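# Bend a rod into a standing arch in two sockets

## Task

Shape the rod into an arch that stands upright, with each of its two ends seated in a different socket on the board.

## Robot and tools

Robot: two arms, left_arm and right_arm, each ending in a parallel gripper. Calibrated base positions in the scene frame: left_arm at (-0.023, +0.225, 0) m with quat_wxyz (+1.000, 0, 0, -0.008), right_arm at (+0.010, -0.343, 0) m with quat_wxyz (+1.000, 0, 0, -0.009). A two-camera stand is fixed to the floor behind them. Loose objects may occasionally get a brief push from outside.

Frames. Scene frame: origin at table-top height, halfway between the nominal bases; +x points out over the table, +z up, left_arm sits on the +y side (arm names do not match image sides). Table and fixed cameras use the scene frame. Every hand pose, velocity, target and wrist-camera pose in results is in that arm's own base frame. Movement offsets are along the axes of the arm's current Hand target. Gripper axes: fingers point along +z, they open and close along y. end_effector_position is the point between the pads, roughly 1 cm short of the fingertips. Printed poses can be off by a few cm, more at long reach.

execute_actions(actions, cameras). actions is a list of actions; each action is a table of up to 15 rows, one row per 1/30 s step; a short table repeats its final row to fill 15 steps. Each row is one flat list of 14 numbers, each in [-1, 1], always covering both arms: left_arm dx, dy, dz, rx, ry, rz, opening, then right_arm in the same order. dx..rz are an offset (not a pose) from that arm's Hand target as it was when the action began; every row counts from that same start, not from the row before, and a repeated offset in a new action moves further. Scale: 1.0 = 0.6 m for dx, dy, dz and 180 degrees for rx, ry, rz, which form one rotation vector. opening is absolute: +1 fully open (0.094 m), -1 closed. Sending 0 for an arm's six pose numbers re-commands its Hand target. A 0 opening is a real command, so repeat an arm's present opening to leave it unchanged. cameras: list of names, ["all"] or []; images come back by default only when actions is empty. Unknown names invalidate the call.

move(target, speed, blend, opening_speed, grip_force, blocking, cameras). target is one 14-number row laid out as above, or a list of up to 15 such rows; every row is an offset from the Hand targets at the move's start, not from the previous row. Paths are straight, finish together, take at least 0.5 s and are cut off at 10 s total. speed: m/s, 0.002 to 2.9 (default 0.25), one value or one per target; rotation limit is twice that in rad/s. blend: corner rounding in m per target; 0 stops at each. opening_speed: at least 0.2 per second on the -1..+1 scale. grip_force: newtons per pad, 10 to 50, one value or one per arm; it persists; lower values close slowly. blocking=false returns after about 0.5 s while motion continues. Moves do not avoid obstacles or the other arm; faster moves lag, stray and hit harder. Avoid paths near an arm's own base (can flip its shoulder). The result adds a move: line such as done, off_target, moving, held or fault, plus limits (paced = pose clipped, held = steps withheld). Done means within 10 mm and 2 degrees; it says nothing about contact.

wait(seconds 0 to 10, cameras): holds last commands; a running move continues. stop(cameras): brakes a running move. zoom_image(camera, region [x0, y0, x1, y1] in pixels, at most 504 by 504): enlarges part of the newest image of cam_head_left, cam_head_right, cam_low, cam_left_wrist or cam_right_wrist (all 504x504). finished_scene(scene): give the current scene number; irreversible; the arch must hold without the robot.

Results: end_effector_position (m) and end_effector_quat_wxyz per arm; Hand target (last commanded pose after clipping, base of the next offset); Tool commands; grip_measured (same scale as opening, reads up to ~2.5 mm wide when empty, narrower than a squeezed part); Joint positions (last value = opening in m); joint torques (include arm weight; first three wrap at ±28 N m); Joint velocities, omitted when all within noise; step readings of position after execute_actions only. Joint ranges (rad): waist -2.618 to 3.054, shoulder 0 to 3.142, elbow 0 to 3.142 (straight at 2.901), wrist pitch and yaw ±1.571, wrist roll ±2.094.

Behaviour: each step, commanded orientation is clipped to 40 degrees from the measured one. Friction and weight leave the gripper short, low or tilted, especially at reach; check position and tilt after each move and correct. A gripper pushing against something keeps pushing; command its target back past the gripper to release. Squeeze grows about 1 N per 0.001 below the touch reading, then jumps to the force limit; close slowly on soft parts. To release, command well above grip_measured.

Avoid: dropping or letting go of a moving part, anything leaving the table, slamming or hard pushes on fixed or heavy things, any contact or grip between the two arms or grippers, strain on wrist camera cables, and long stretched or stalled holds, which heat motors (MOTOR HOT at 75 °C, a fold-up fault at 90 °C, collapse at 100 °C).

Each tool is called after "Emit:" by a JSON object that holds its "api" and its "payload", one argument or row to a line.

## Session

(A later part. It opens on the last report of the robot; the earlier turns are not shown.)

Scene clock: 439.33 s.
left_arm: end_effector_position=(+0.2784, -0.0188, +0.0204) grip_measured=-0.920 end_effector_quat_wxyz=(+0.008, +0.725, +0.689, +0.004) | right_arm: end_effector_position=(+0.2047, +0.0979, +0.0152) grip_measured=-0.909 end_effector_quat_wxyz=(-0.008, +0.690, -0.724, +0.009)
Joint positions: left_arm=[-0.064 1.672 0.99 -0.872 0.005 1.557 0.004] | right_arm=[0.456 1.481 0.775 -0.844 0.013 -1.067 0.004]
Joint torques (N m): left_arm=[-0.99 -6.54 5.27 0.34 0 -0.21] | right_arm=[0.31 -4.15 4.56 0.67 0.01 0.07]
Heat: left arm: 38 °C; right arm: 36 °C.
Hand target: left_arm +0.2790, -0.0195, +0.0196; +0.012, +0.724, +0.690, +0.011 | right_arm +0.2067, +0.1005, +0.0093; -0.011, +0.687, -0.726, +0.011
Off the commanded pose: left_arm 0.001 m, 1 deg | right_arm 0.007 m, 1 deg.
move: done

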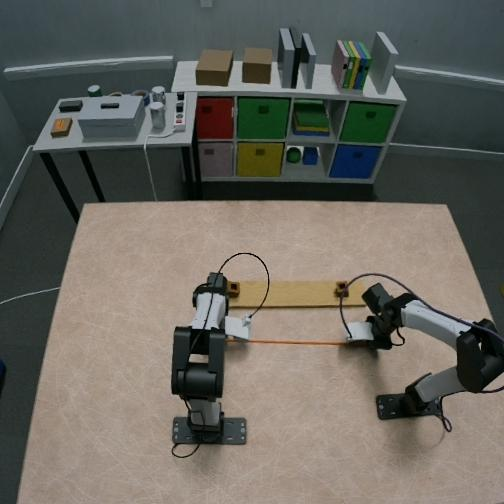

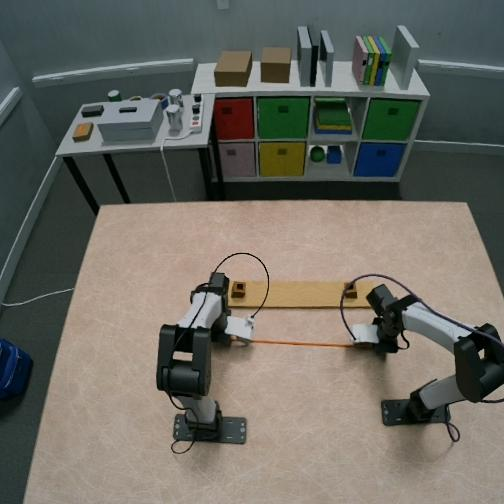

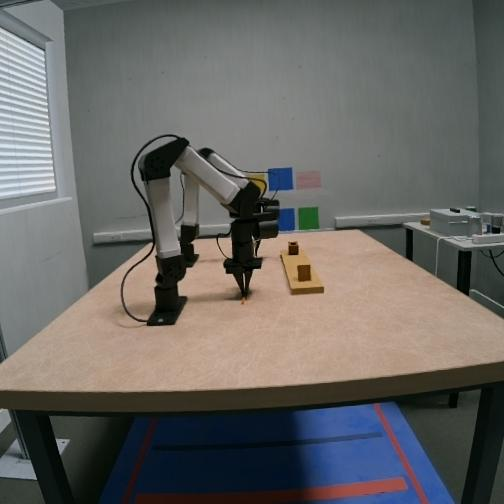

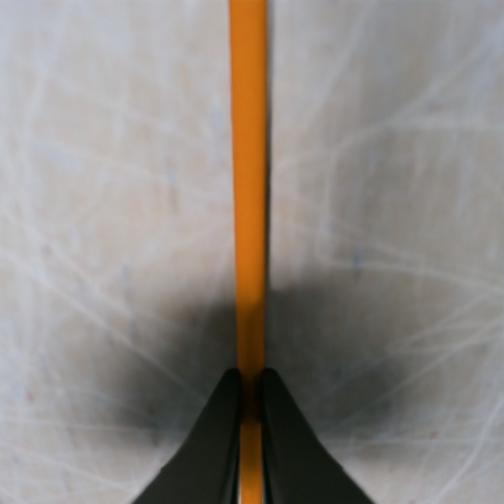

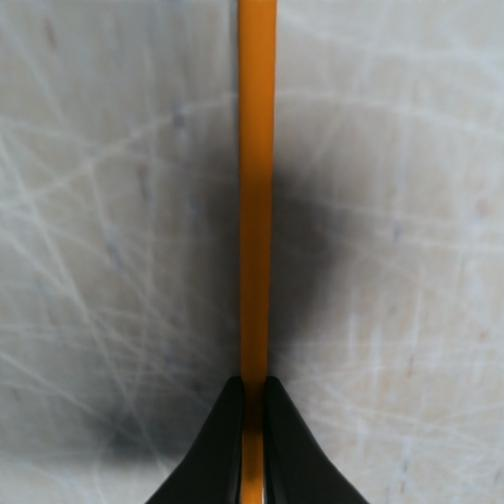

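Emit:
{"api": "move", "payload": {
  "target": [0, 0, -0.1333, 0, 0, 0, -1, 0, 0, -0.1333, 0, 0, 0, -1],
  "speed": 0.1,
  "cameras": ["all"]
}}

Scene clock: 492.40 s.
left_arm: end_effector_position=(+0.2703, -0.0177, +0.0868) grip_measured=-0.920 end_effector_quat_wxyz=(-0.001, +0.725, +0.689, -0.002) | right_arm: end_effector_position=(+0.2018, +0.0977, +0.0782) grip_measured=-0.909 end_effector_quat_wxyz=(+0.003, +0.690, -0.724, +0.006)
Joint positions: left_arm=[-0.064 1.583 1.173 -1.165 0.002 1.557 0.004] | right_arm=[0.461 1.408 0.977 -1.143 0.013 -1.062 0.004]
Joint torques (N m): left_arm=[-0.98 -6.98 10.14 -0.04 0.03 -0.23] | right_arm=[0.32 -7.84 8.42 0.12 0 0.08]
Heat: left arm: 38 °C; right arm: 35 °C.
Hand target: left_arm +0.2764, -0.0193, +0.0995; +0.012, +0.724, +0.690, +0.011 | right_arm +0.2042, +0.1005, +0.0893; -0.011, +0.687, -0.726, +0.011
Off the commanded pose: left_arm 0.014 m, 2 deg | right_arm 0.012 m, 2 deg.
move: off_target (left_arm, right_arm)

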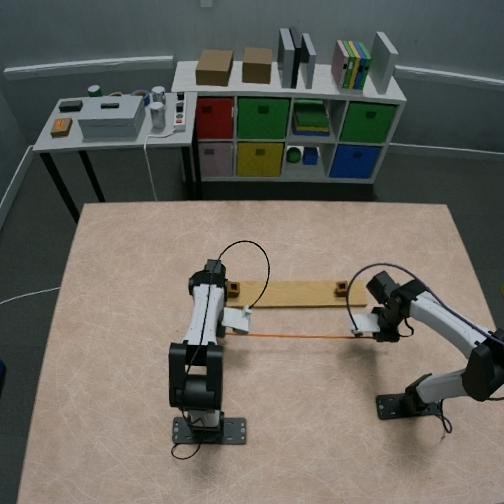

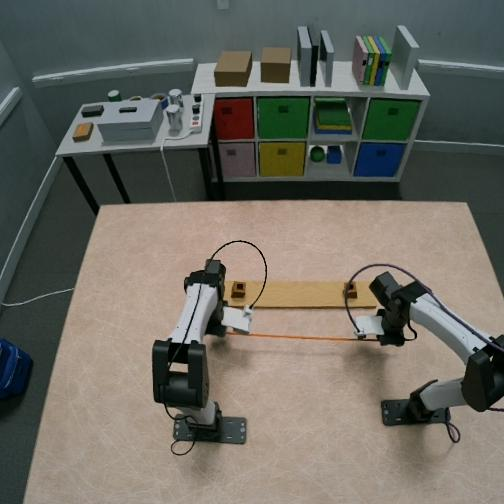

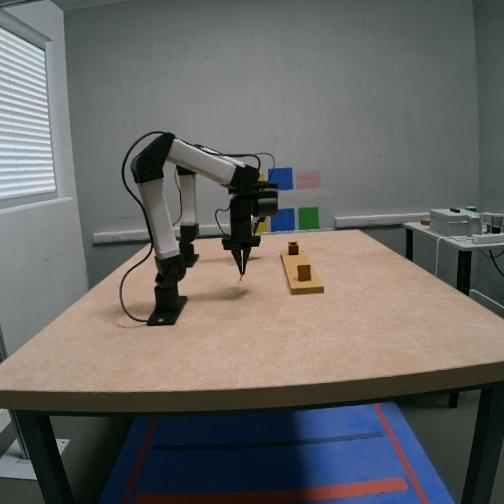

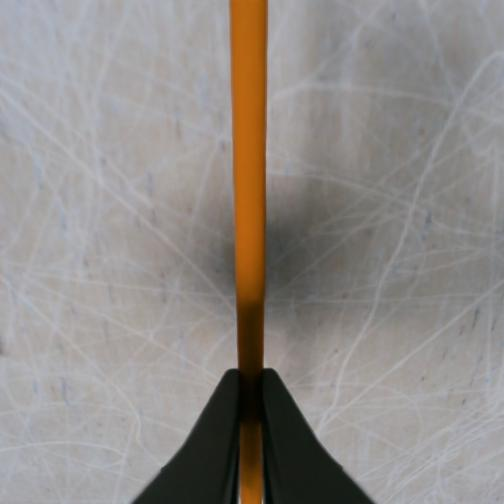

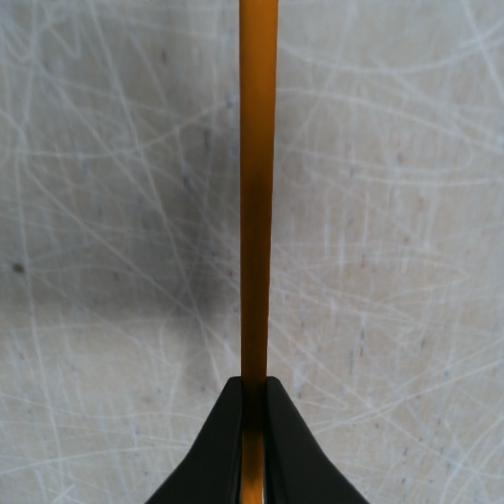

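Emit:
{"api": "move", "payload": {
  "target": [0.0087, 0.2192, -0.2605, -0.4894, 0.0163, -0.0156, -1, -0.0187, -0.2475, -0.2648, 0.4899, -0.0182, -0.0182, -1],
  "speed": 0.12,
  "cameras": ["all"]
}}

Scene clock: 552.77 s.
left_arm: end_effector_position=(+0.4028, -0.0195, +0.2543) grip_measured=-0.920 end_effector_quat_wxyz=(+0.487, +0.509, +0.515, +0.489) | right_arm: end_effector_position=(+0.3463, +0.1007, +0.2451) grip_measured=-0.909 end_effector_quat_wxyz=(+0.483, -0.515, +0.506, -0.494)
Joint positions: left_arm=[-0.091 1.187 0.573 0.567 -0.099 1.563 0.004] | right_arm=[0.531 1.051 0.463 0.537 0.533 -1.565 0.004]
Joint torques (N m): left_arm=[-1.24 -2.7 7.13 2.82 -0.06 0] | right_arm=[-1.03 -2.47 6.48 2.64 -0.24 -0.05]
Heat: left arm: 38 °C; right arm: 38 °C.
Hand target: left_arm +0.4027, -0.0203, +0.2601; +0.496, +0.496, +0.504, +0.504 | right_arm +0.3482, +0.1038, +0.2525; +0.504, -0.505, +0.495, -0.495
Off the commanded pose: left_arm 0.006 m, 3 deg | right_arm 0.008 m, 3 deg.
move: off_target (left_arm, right_arm)

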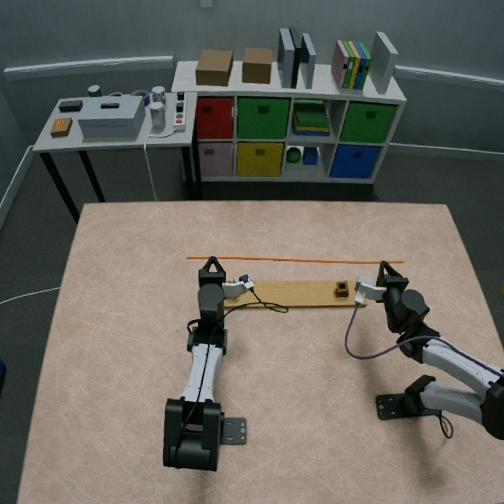

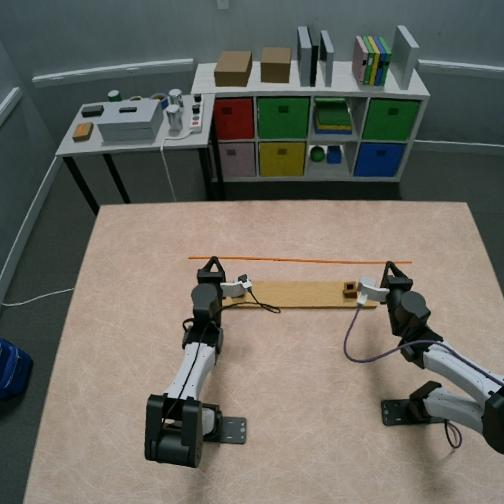

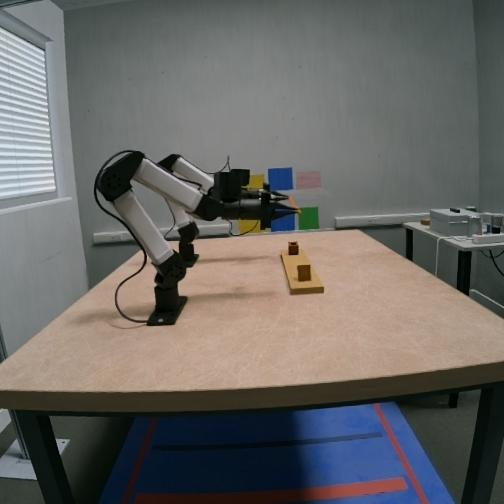

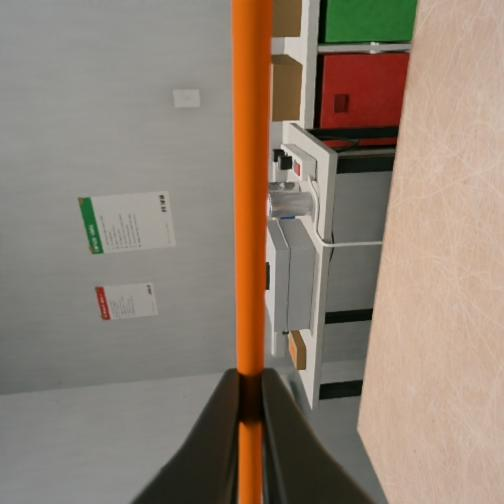

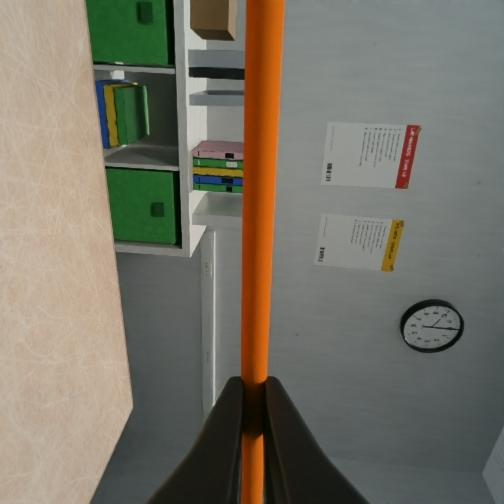

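Emit:
{"api": "move", "payload": {
  "target": [-0.0118, 0, 0, 0, 0, -0.1389, -1, -0.0118, 0, 0, 0, 0, 0.1389, -1],
  "speed": 0.1,
  "cameras": ["cam_head_left", "cam_low", "cam_left_wrist", "cam_right_wrist"]
}}

Scene clock: 567.90 s.
left_arm: end_effector_position=(+0.4027, -0.0240, +0.2529) grip_measured=-0.920 end_effector_quat_wxyz=(+0.568, +0.398, +0.605, +0.390) | right_arm: end_effector_position=(+0.3470, +0.1050, +0.2393) grip_measured=-0.909 end_effector_quat_wxyz=(+0.567, -0.412, +0.600, -0.387)
Joint positions: left_arm=[-0.119 1.192 0.573 0.569 -0.139 1.177 0.004] | right_arm=[0.543 1.069 0.463 0.537 0.539 -1.165 0.004]
Joint torques (N m): left_arm=[-1.31 -2.73 7.38 2.83 -0.06 -0.58] | right_arm=[0.57 -2.63 7.34 2.71 0.02 0.28]
Heat: left arm: 36 °C; right arm: 39 °C.
Hand target: left_arm +0.4028, -0.0274, +0.2601; +0.594, +0.375, +0.599, +0.385 | right_arm +0.3481, +0.1108, +0.2526; +0.600, -0.385, +0.593, -0.374
Off the commanded pose: left_arm 0.008 m, 4 deg | right_arm 0.014 m, 5 deg.
move: off_target (left_arm, right_arm)
Images, in order (width x height): cam_head_left 504x504, cam_low 504x504, cam_left_wrist 504x504, cam_right_wrist 504x504.

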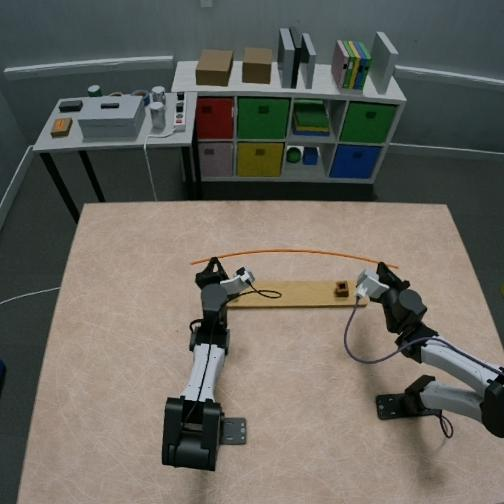

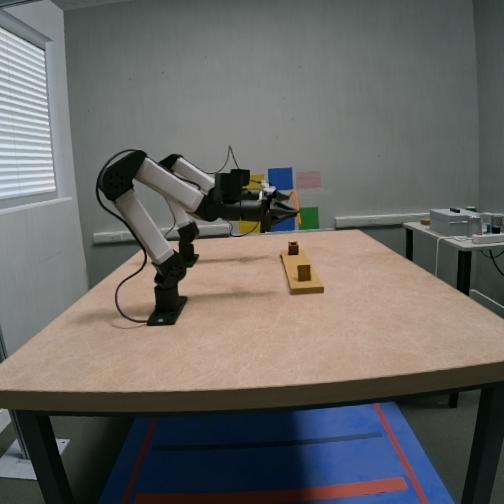

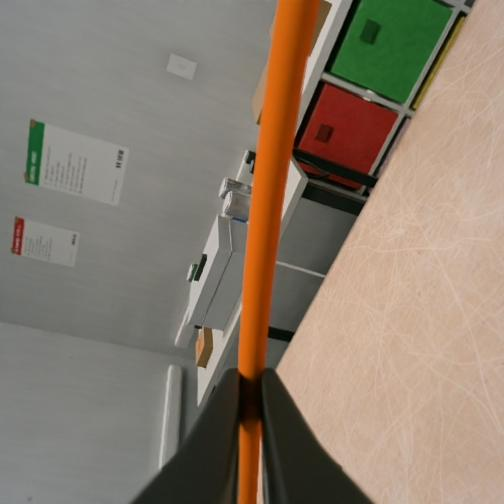

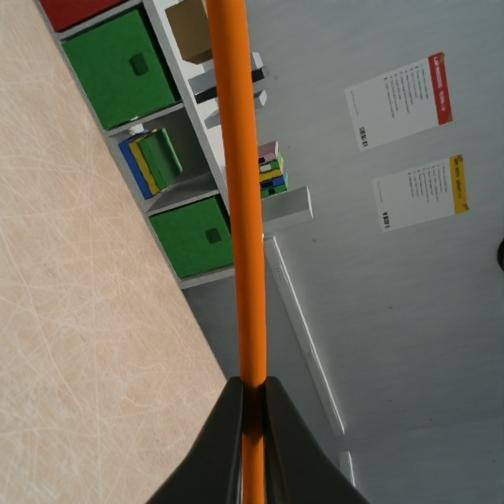

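Emit:
{"api": "move", "payload": {
  "target": [-0.031, -0.0144, 0, 0, 0, -0.1389, -1, -0.031, 0.0144, 0, 0, 0, 0.1389, -1],
  "speed": 0.1,
  "cameras": ["cam_head_left", "cam_low", "cam_left_wrist", "cam_right_wrist"]
}}

Scene clock: 580.73 s.
left_arm: end_effector_position=(+0.4018, -0.0418, +0.2469) grip_measured=-0.920 end_effector_quat_wxyz=(+0.630, +0.265, +0.680, +0.267) | right_arm: end_effector_position=(+0.3433, +0.1210, +0.2259) grip_measured=-0.909 end_effector_quat_wxyz=(+0.621, -0.286, +0.680, -0.266)
Joint positions: left_arm=[-0.203 1.208 0.573 0.569 -0.231 0.756 0.004] | right_arm=[0.623 1.12 0.463 0.549 0.626 -0.738 0.004]
Joint torques (N m): left_arm=[-1.61 -2.84 8.44 2.85 0 -0.76] | right_arm=[0.77 -2.96 9.85 2.78 -0.04 0.37]
Heat: left arm: 35 °C; right arm: 39 °C.
Hand target: left_arm +0.4032, -0.0478, +0.2601; +0.663, +0.237, +0.666, +0.247 | right_arm +0.3477, +0.1313, +0.2526; +0.666, -0.248, +0.662, -0.236
Off the commanded pose: left_arm 0.015 m, 6 deg | right_arm 0.029 m, 8 deg.
move: off_target (left_arm, right_arm)
Images, in order (width x height): cam_head_left 504x504, cam_low 504x504, cam_left_wrist 504x504, cam_right_wrist 504x504.

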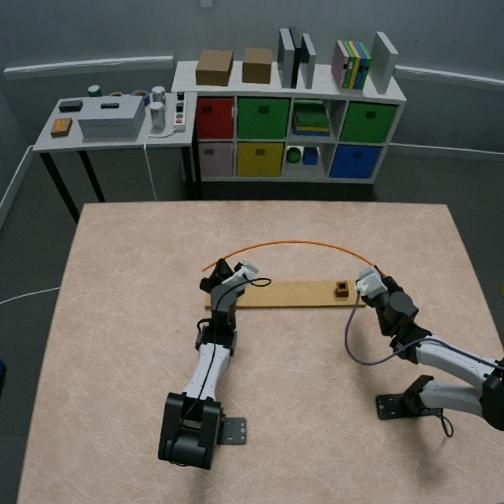

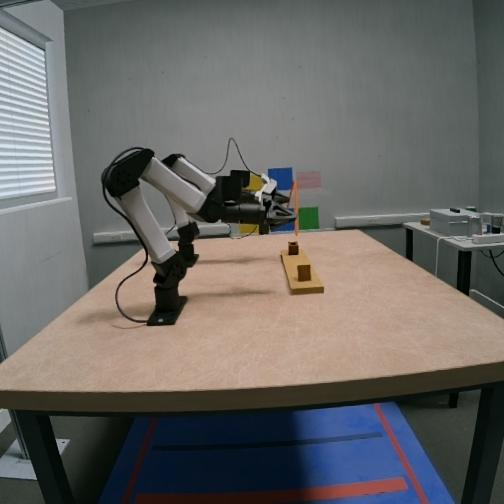

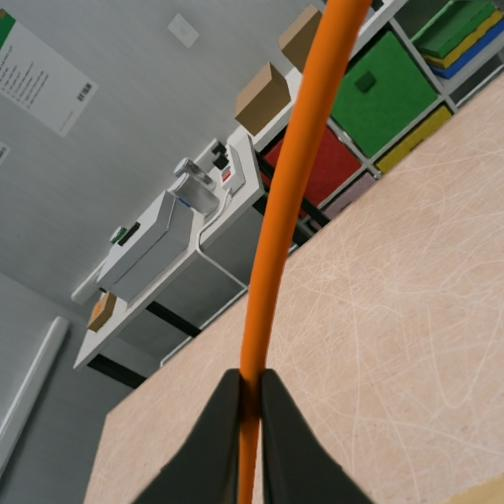

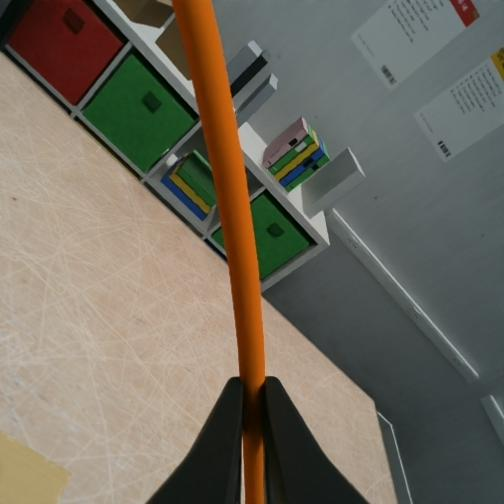

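Emit:
{"api": "move", "payload": {
  "target": [-0.0647, -0.0563, 0, -0.0094, -0.02, -0.1667, -1, -0.1058, 0.0483, 0.0083, 0.0125, -0.0279, 0.1778, -1],
  "speed": 0.08,
  "cameras": ["cam_head_left", "cam_head_right", "cam_low", "cam_left_wrist", "cam_right_wrist"]
}}

Scene clock: 630.30 s.
left_arm: end_effector_position=(+0.4017, -0.0810, +0.2476) grip_measured=-0.920 end_effector_quat_wxyz=(+0.695, +0.065, +0.707, +0.115) | right_arm: end_effector_position=(+0.3500, +0.1747, +0.2533) grip_measured=-0.909 end_effector_quat_wxyz=(+0.699, -0.085, +0.701, -0.112)
Joint positions: left_arm=[-0.389 1.303 0.573 0.722 -0.461 0.252 0.004] | right_arm=[0.8 1.323 0.601 0.726 0.838 -0.281 0.004]
Joint torques (N m): left_arm=[-2.58 -3.07 10.14 2.75 0.31 -0.6] | right_arm=[1.7 -4.41 10.45 2.78 -0.41 0.42]
Heat: left arm: 36 °C; right arm: 45 °C.
Hand target: left_arm +0.4039, -0.0986, +0.2681; +0.728, +0.054, +0.680, +0.069 | right_arm +0.3515, +0.1944, +0.2827; +0.738, -0.053, +0.671, -0.045
Off the commanded pose: left_arm 0.027 m, 7 deg | right_arm 0.035 m, 10 deg.
move: off_target (left_arm, right_arm)

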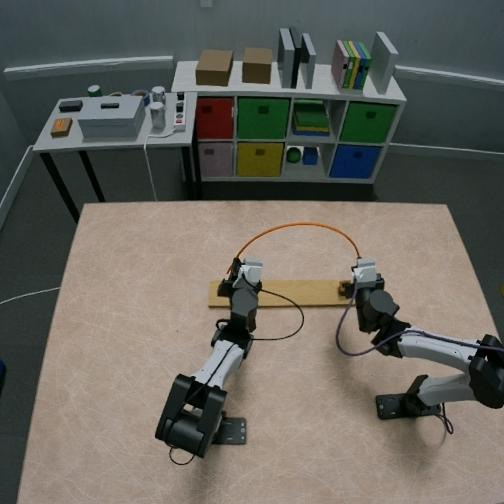

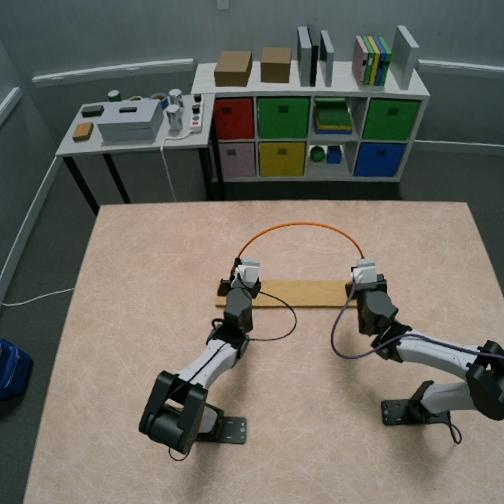

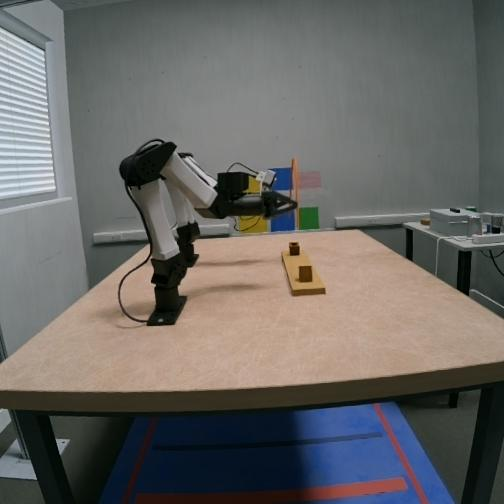

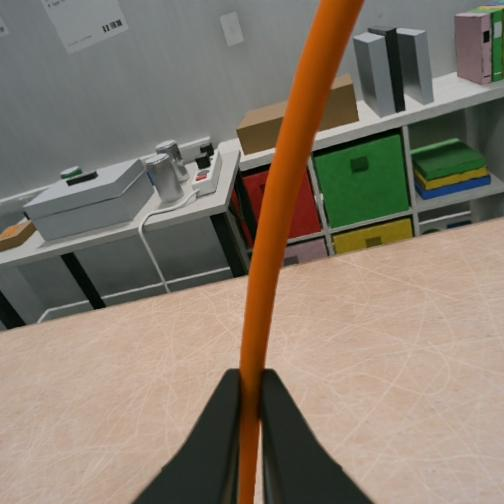

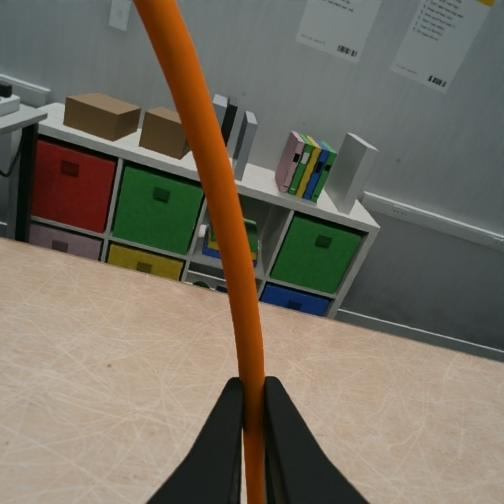

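Emit:
{"api": "zoom_image", "payload": {
  "camera": "cam_low",
  "region": [250, 140, 350, 300]
}}

Emit:
{"api": "zoom_image", "payload": {
  "camera": "cam_head_left",
  "region": [200, 210, 380, 320]
}}

Emit:
{"api": "zoom_image", "payload": {
  "camera": "cam_head_right",
  "region": [200, 210, 400, 320]
}}

Scaled by 3.150.

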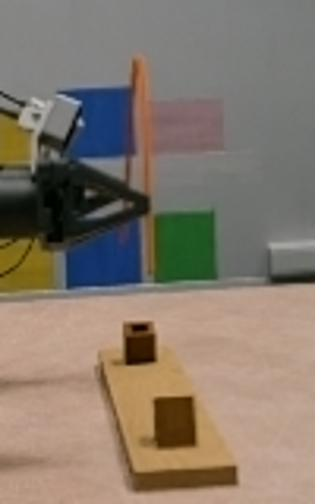

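Scaled by 2.800.

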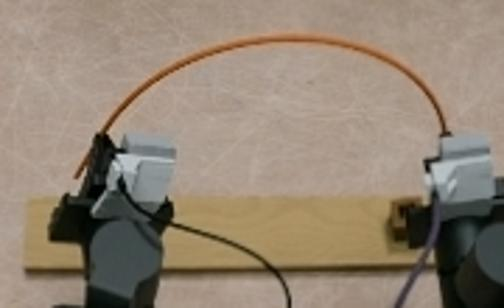

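Scaled by 2.520.

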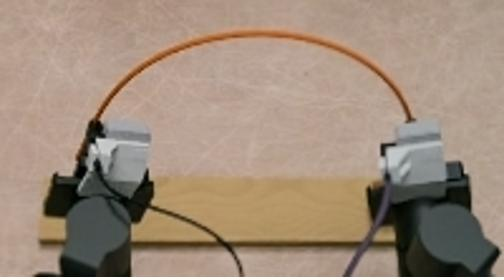

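Emit:
{"api": "move", "payload": {
  "target": [0.1215, -0.0385, 0.0143, 0, 0, 0, -1, 0.1088, 0.0282, 0.0138, 0, 0, 0, -1],
  "speed": 0.08,
  "cameras": ["cam_head_left", "cam_head_right", "cam_low", "cam_left_wrist", "cam_right_wrist"]
}}

Emit:
{"api": "zoom_image", "payload": {
  "camera": "cam_low",
  "region": [250, 160, 350, 300]
}}

Emit:
{"api": "zoom_image", "payload": {
  "camera": "cam_head_left",
  "region": [200, 210, 380, 320]
}}

Emit:
{"api": "zoom_image", "payload": {
  "camera": "cam_head_right",
  "region": [200, 210, 400, 320]
}}

Scene clock: 700.63 s.
left_arm: end_effector_position=(+0.4215, -0.0879, +0.1867) grip_measured=-0.920 end_effector_quat_wxyz=(+0.707, +0.045, +0.697, +0.112) | right_arm: end_effector_position=(+0.3665, +0.1890, +0.2036) grip_measured=-0.909 end_effector_quat_wxyz=(+0.710, -0.063, +0.694, -0.097)
Joint positions: left_arm=[-0.396 1.636 0.502 1.162 -0.487 0.235 0.004] | right_arm=[0.796 1.596 0.551 1.088 0.84 -0.258 0.004]
Joint torques (N m): left_arm=[-3.15 -4.37 5.68 2.66 0.44 -0.4] | right_arm=[0.32 -5.86 5.78 2.74 -0.62 0.23]
Heat: left arm: 39 °C; right arm: 51 °C.
Hand target: left_arm +0.4178, -0.1086, +0.1930; +0.728, +0.054, +0.680, +0.069 | right_arm +0.3660, +0.2023, +0.2167; +0.738, -0.053, +0.671, -0.045
Off the commanded pose: left_arm 0.022 m, 6 deg | right_arm 0.019 m, 7 deg.
move: off_target (left_arm, right_arm)

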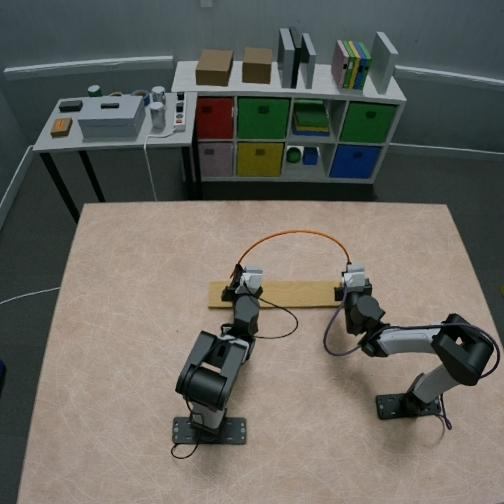

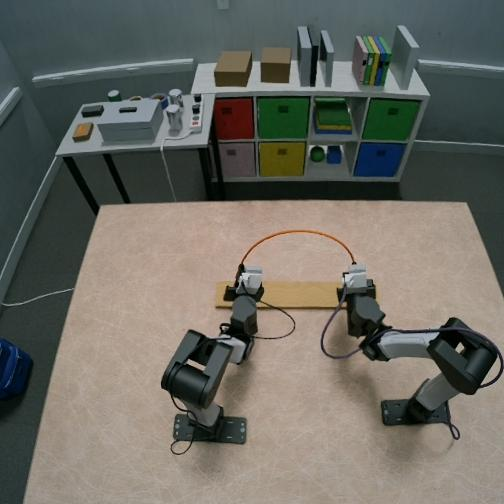

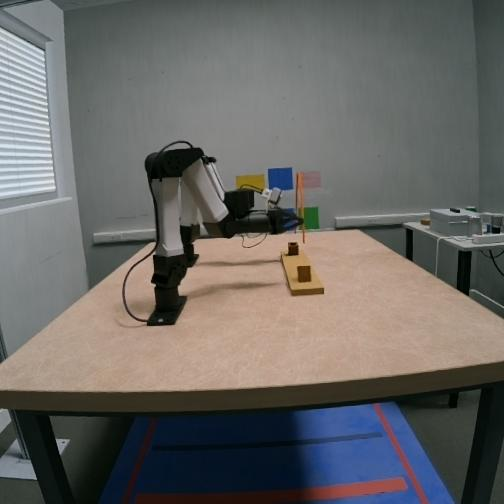

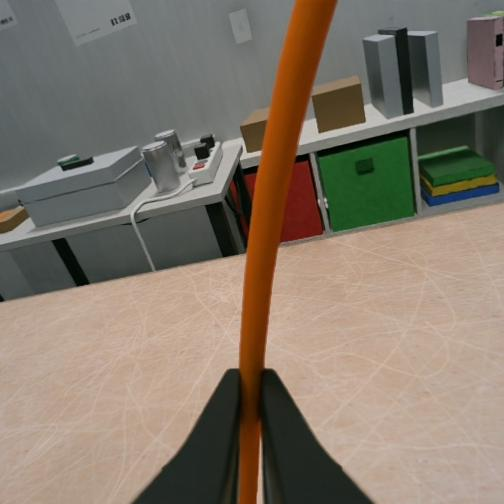

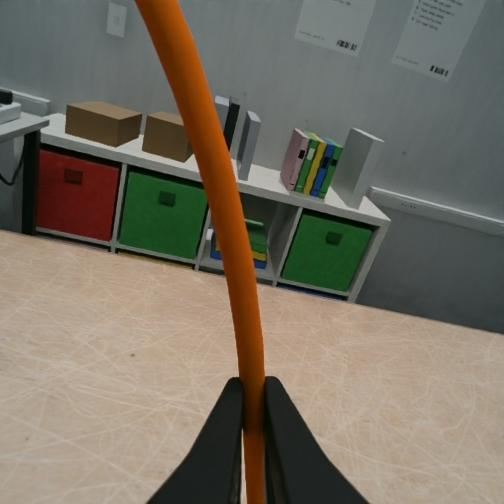

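Scaled by 3.600.

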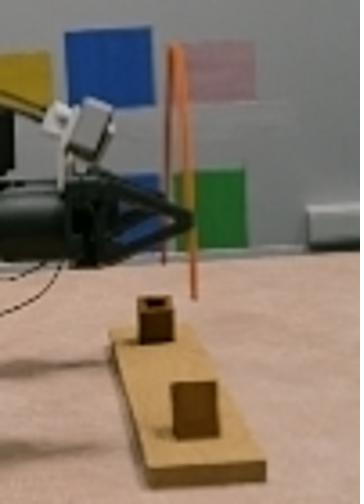

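Scaled by 2.800.

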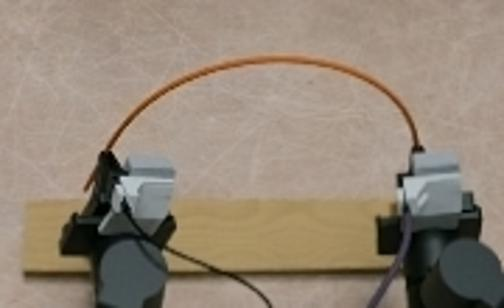

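Scaled by 2.520.

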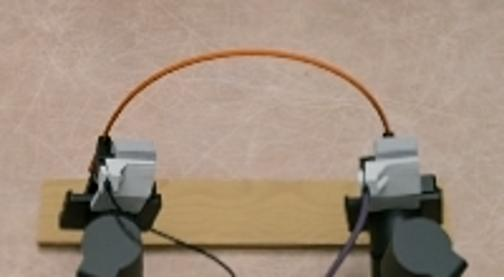

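Emit:
{"api": "zoom_image", "payload": {
  "camera": "cam_low",
  "region": [270, 200, 330, 290]
}}

Emit:
{"api": "zoom_image", "payload": {
  "camera": "cam_head_right",
  "region": [320, 240, 400, 320]
}}

Emit:
{"api": "zoom_image", "payload": {
  "camera": "cam_head_left",
  "region": [320, 240, 400, 320]
}}

Scaled by 5.600.

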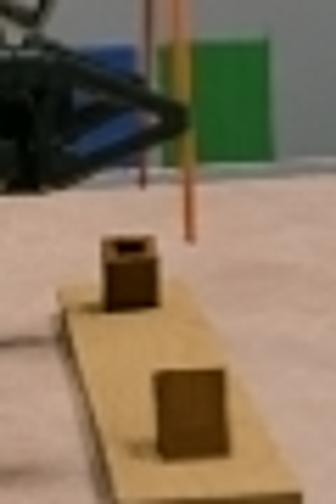

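Scaled by 6.300.

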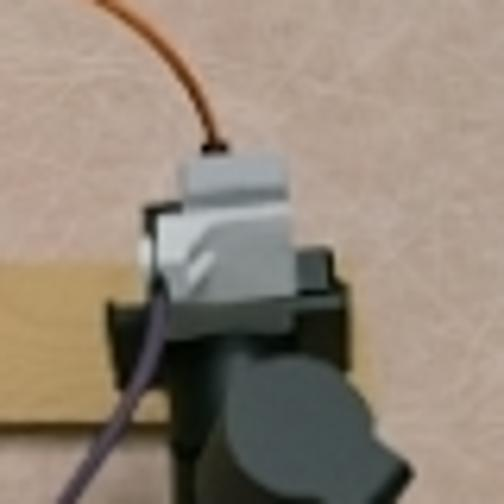

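Scaled by 6.300.

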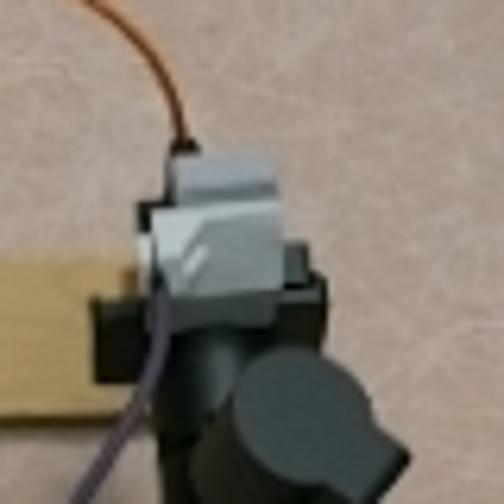

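Emit:
{"api": "move", "payload": {
  "target": [0.0559, -0.0183, -0.0042, 0.0833, 0, 0, -1, 0.0152, 0.0243, -0.0180, -0.1, 0, 0, -1],
  "speed": 0.06,
  "cameras": ["cam_head_left", "cam_head_right", "cam_low"]
}}

Emit:
{"api": "zoom_image", "payload": {
  "camera": "cam_low",
  "region": [270, 200, 330, 290]
}}

Emit:
{"api": "zoom_image", "payload": {
  "camera": "cam_head_left",
  "region": [200, 240, 280, 320]
}}

Emit:
{"api": "zoom_image", "payload": {
  "camera": "cam_head_left",
  "region": [310, 240, 390, 320]
}}

Emit:
{"api": "zoom_image", "payload": {
  "camera": "cam_head_right",
  "region": [310, 240, 390, 320]
}}

Scene clock: 813.27 s.
left_arm: end_effector_position=(+0.4235, -0.0924, +0.1560) grip_measured=-0.920 end_effector_quat_wxyz=(+0.704, +0.122, +0.699, +0.033) | right_arm: end_effector_position=(+0.3639, +0.1945, +0.1886) grip_measured=-0.909 end_effector_quat_wxyz=(+0.707, -0.152, +0.690, -0.008)
Joint positions: left_arm=[-0.274 1.714 0.44 1.267 -0.147 0.218 0.004] | right_arm=[0.688 1.531 0.444 1.088 0.482 -0.228 0.004]
Joint torques (N m): left_arm=[-1.26 -4.45 4.6 2.61 1 -0.39] | right_arm=[0.4 -9.55 5.67 2.12 -1.26 0.35]
Heat: left arm: 45 °C; right arm: 57 °C.
Hand target: left_arm +0.4178, -0.1135, +0.1580; +0.714, +0.149, +0.683, -0.020 | right_arm +0.3560, +0.2153, +0.2047; +0.721, -0.168, +0.670, +0.061
Off the commanded pose: left_arm 0.022 m, 7 deg | right_arm 0.027 m, 9 deg.
move: off_target (left_arm, right_arm)
Images, in order (width x height): cam_head_left 504x504, cam_head_right 504x504, cam_low 504x504.

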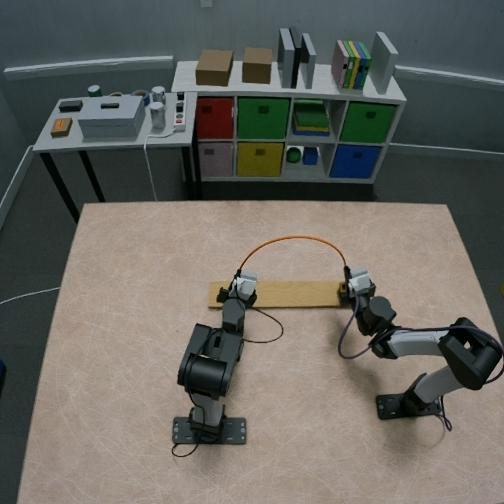

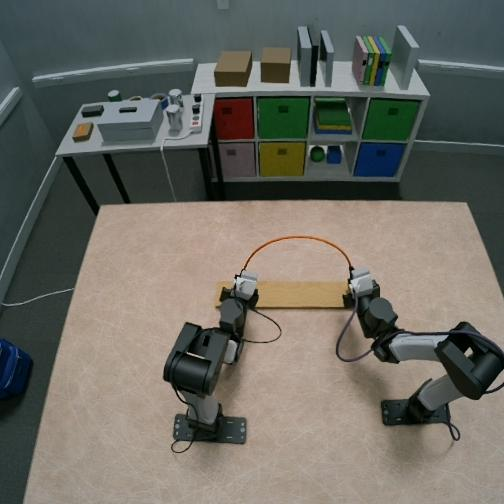

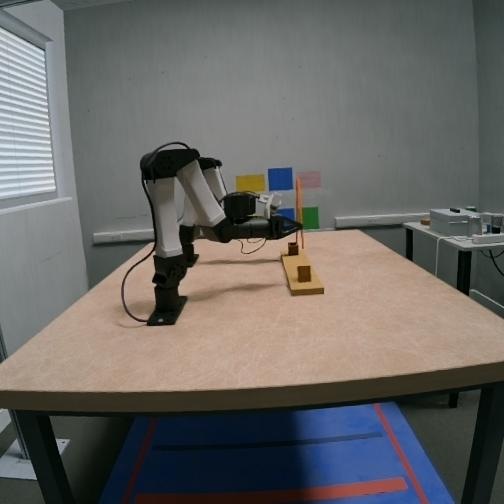

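Scaled by 5.600.

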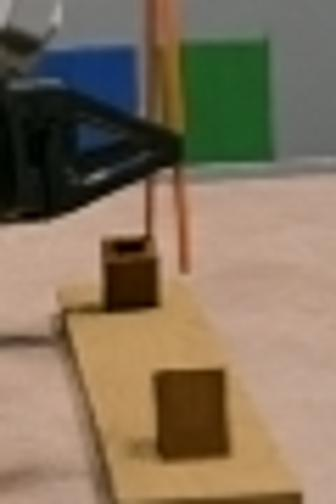

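Scaled by 6.300.

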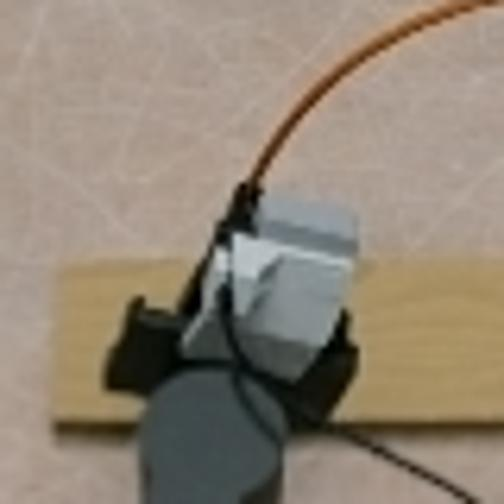

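Scaled by 6.300.

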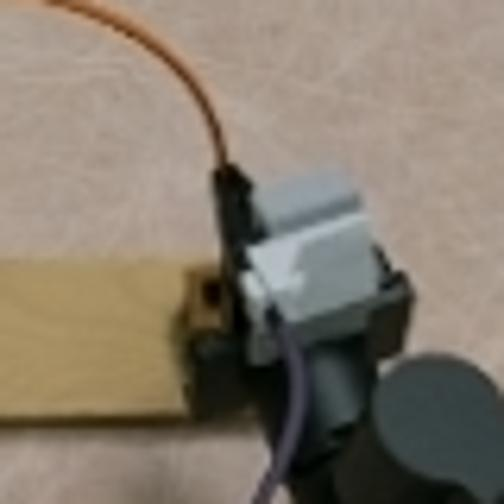

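Scaled by 6.300.

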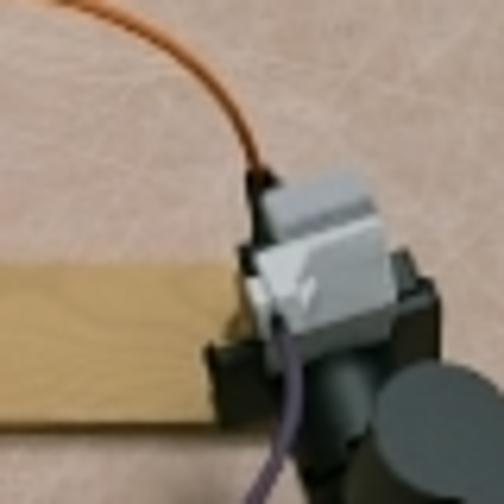

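Emit:
{"api": "move", "payload": {
  "target": [0.0497, -0.0070, 0.0085, 0, 0, 0, -1, -0.0130, 0.0227, -0.0195, 0, 0, 0, -1],
  "speed": 0.06,
  "cameras": ["cam_head_left", "cam_head_right", "cam_low"]
}}

Emit:
{"api": "zoom_image", "payload": {
  "camera": "cam_low",
  "region": [270, 200, 330, 290]
}}

Emit:
{"api": "zoom_image", "payload": {
  "camera": "cam_head_left",
  "region": [200, 240, 280, 320]
}}

Emit:
{"api": "zoom_image", "payload": {
  "camera": "cam_head_left",
  "region": [310, 240, 390, 320]
}}

Scene clock: 898.90 s.
left_arm: end_effector_position=(+0.4291, -0.0923, +0.1219) grip_measured=-0.920 end_effector_quat_wxyz=(+0.700, +0.120, +0.704, +0.028) | right_arm: end_effector_position=(+0.3509, +0.2069, +0.1989) grip_measured=-0.909 end_effector_quat_wxyz=(+0.716, -0.157, +0.680, +0.009)
Joint positions: left_arm=[-0.266 1.898 0.44 1.438 -0.138 0.207 0.004] | right_arm=[0.739 1.494 0.435 1.088 0.501 -0.228 0.004]
Joint torques (N m): left_arm=[-1.32 -5.04 4.01 2.67 0.99 -0.28] | right_arm=[2.26 -9.44 5.83 1.84 -0.69 0.33]
Heat: left arm: 47 °C; right arm: 51 °C.
Hand target: left_arm +0.4237, -0.1136, +0.1280; +0.714, +0.149, +0.683, -0.020 | right_arm +0.3400, +0.2253, +0.2097; +0.721, -0.168, +0.670, +0.061
Off the commanded pose: left_arm 0.023 m, 7 deg | right_arm 0.024 m, 6 deg.
move: off_target (left_arm, right_arm)
Images, in order (width x height): cam_head_left 504x504, cam_head_right 504x504, cam_low 504x504.

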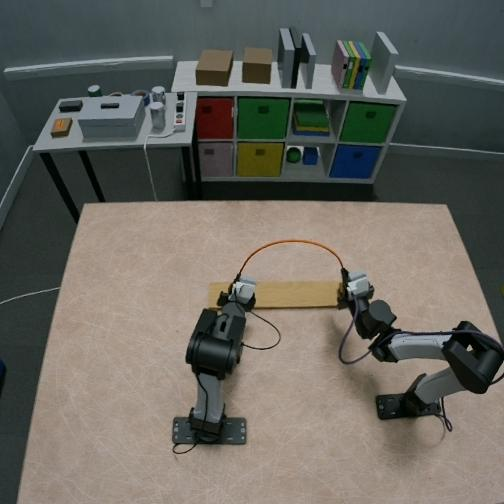

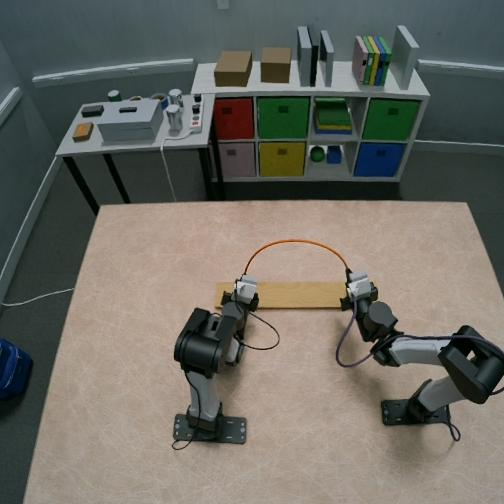

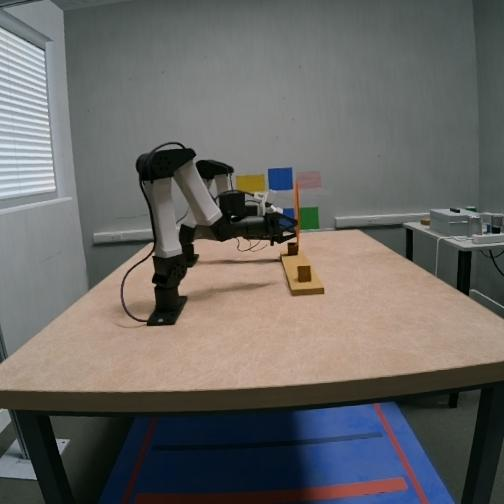

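Scaled by 5.600.

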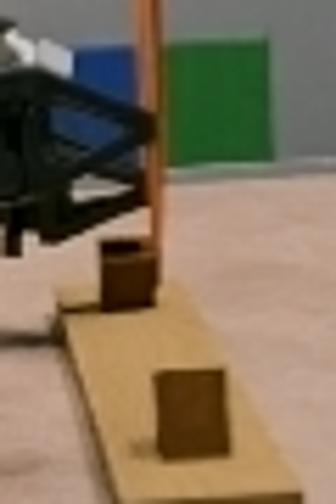

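Scaled by 6.300.

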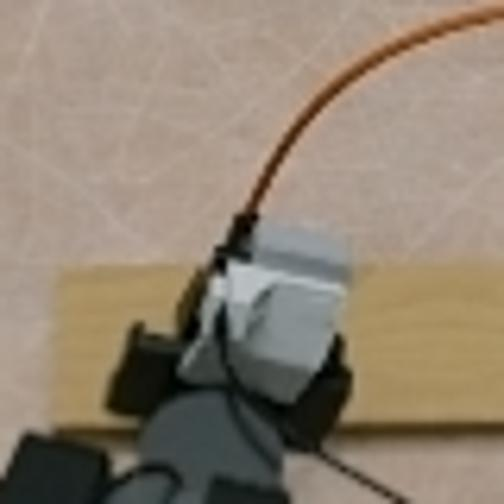

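Scaled by 6.300.

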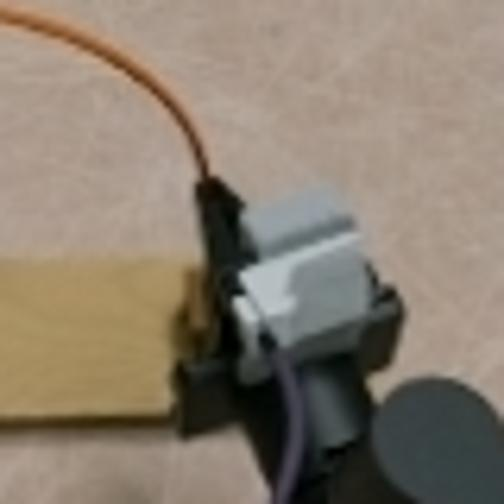

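Emit:
{"api": "zoom_image", "payload": {
  "camera": "cam_low",
  "region": [280, 215, 316, 275]
}}

Scaled by 8.400.

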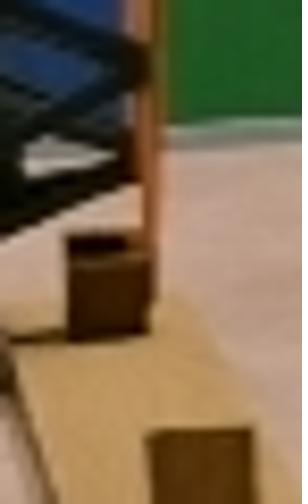

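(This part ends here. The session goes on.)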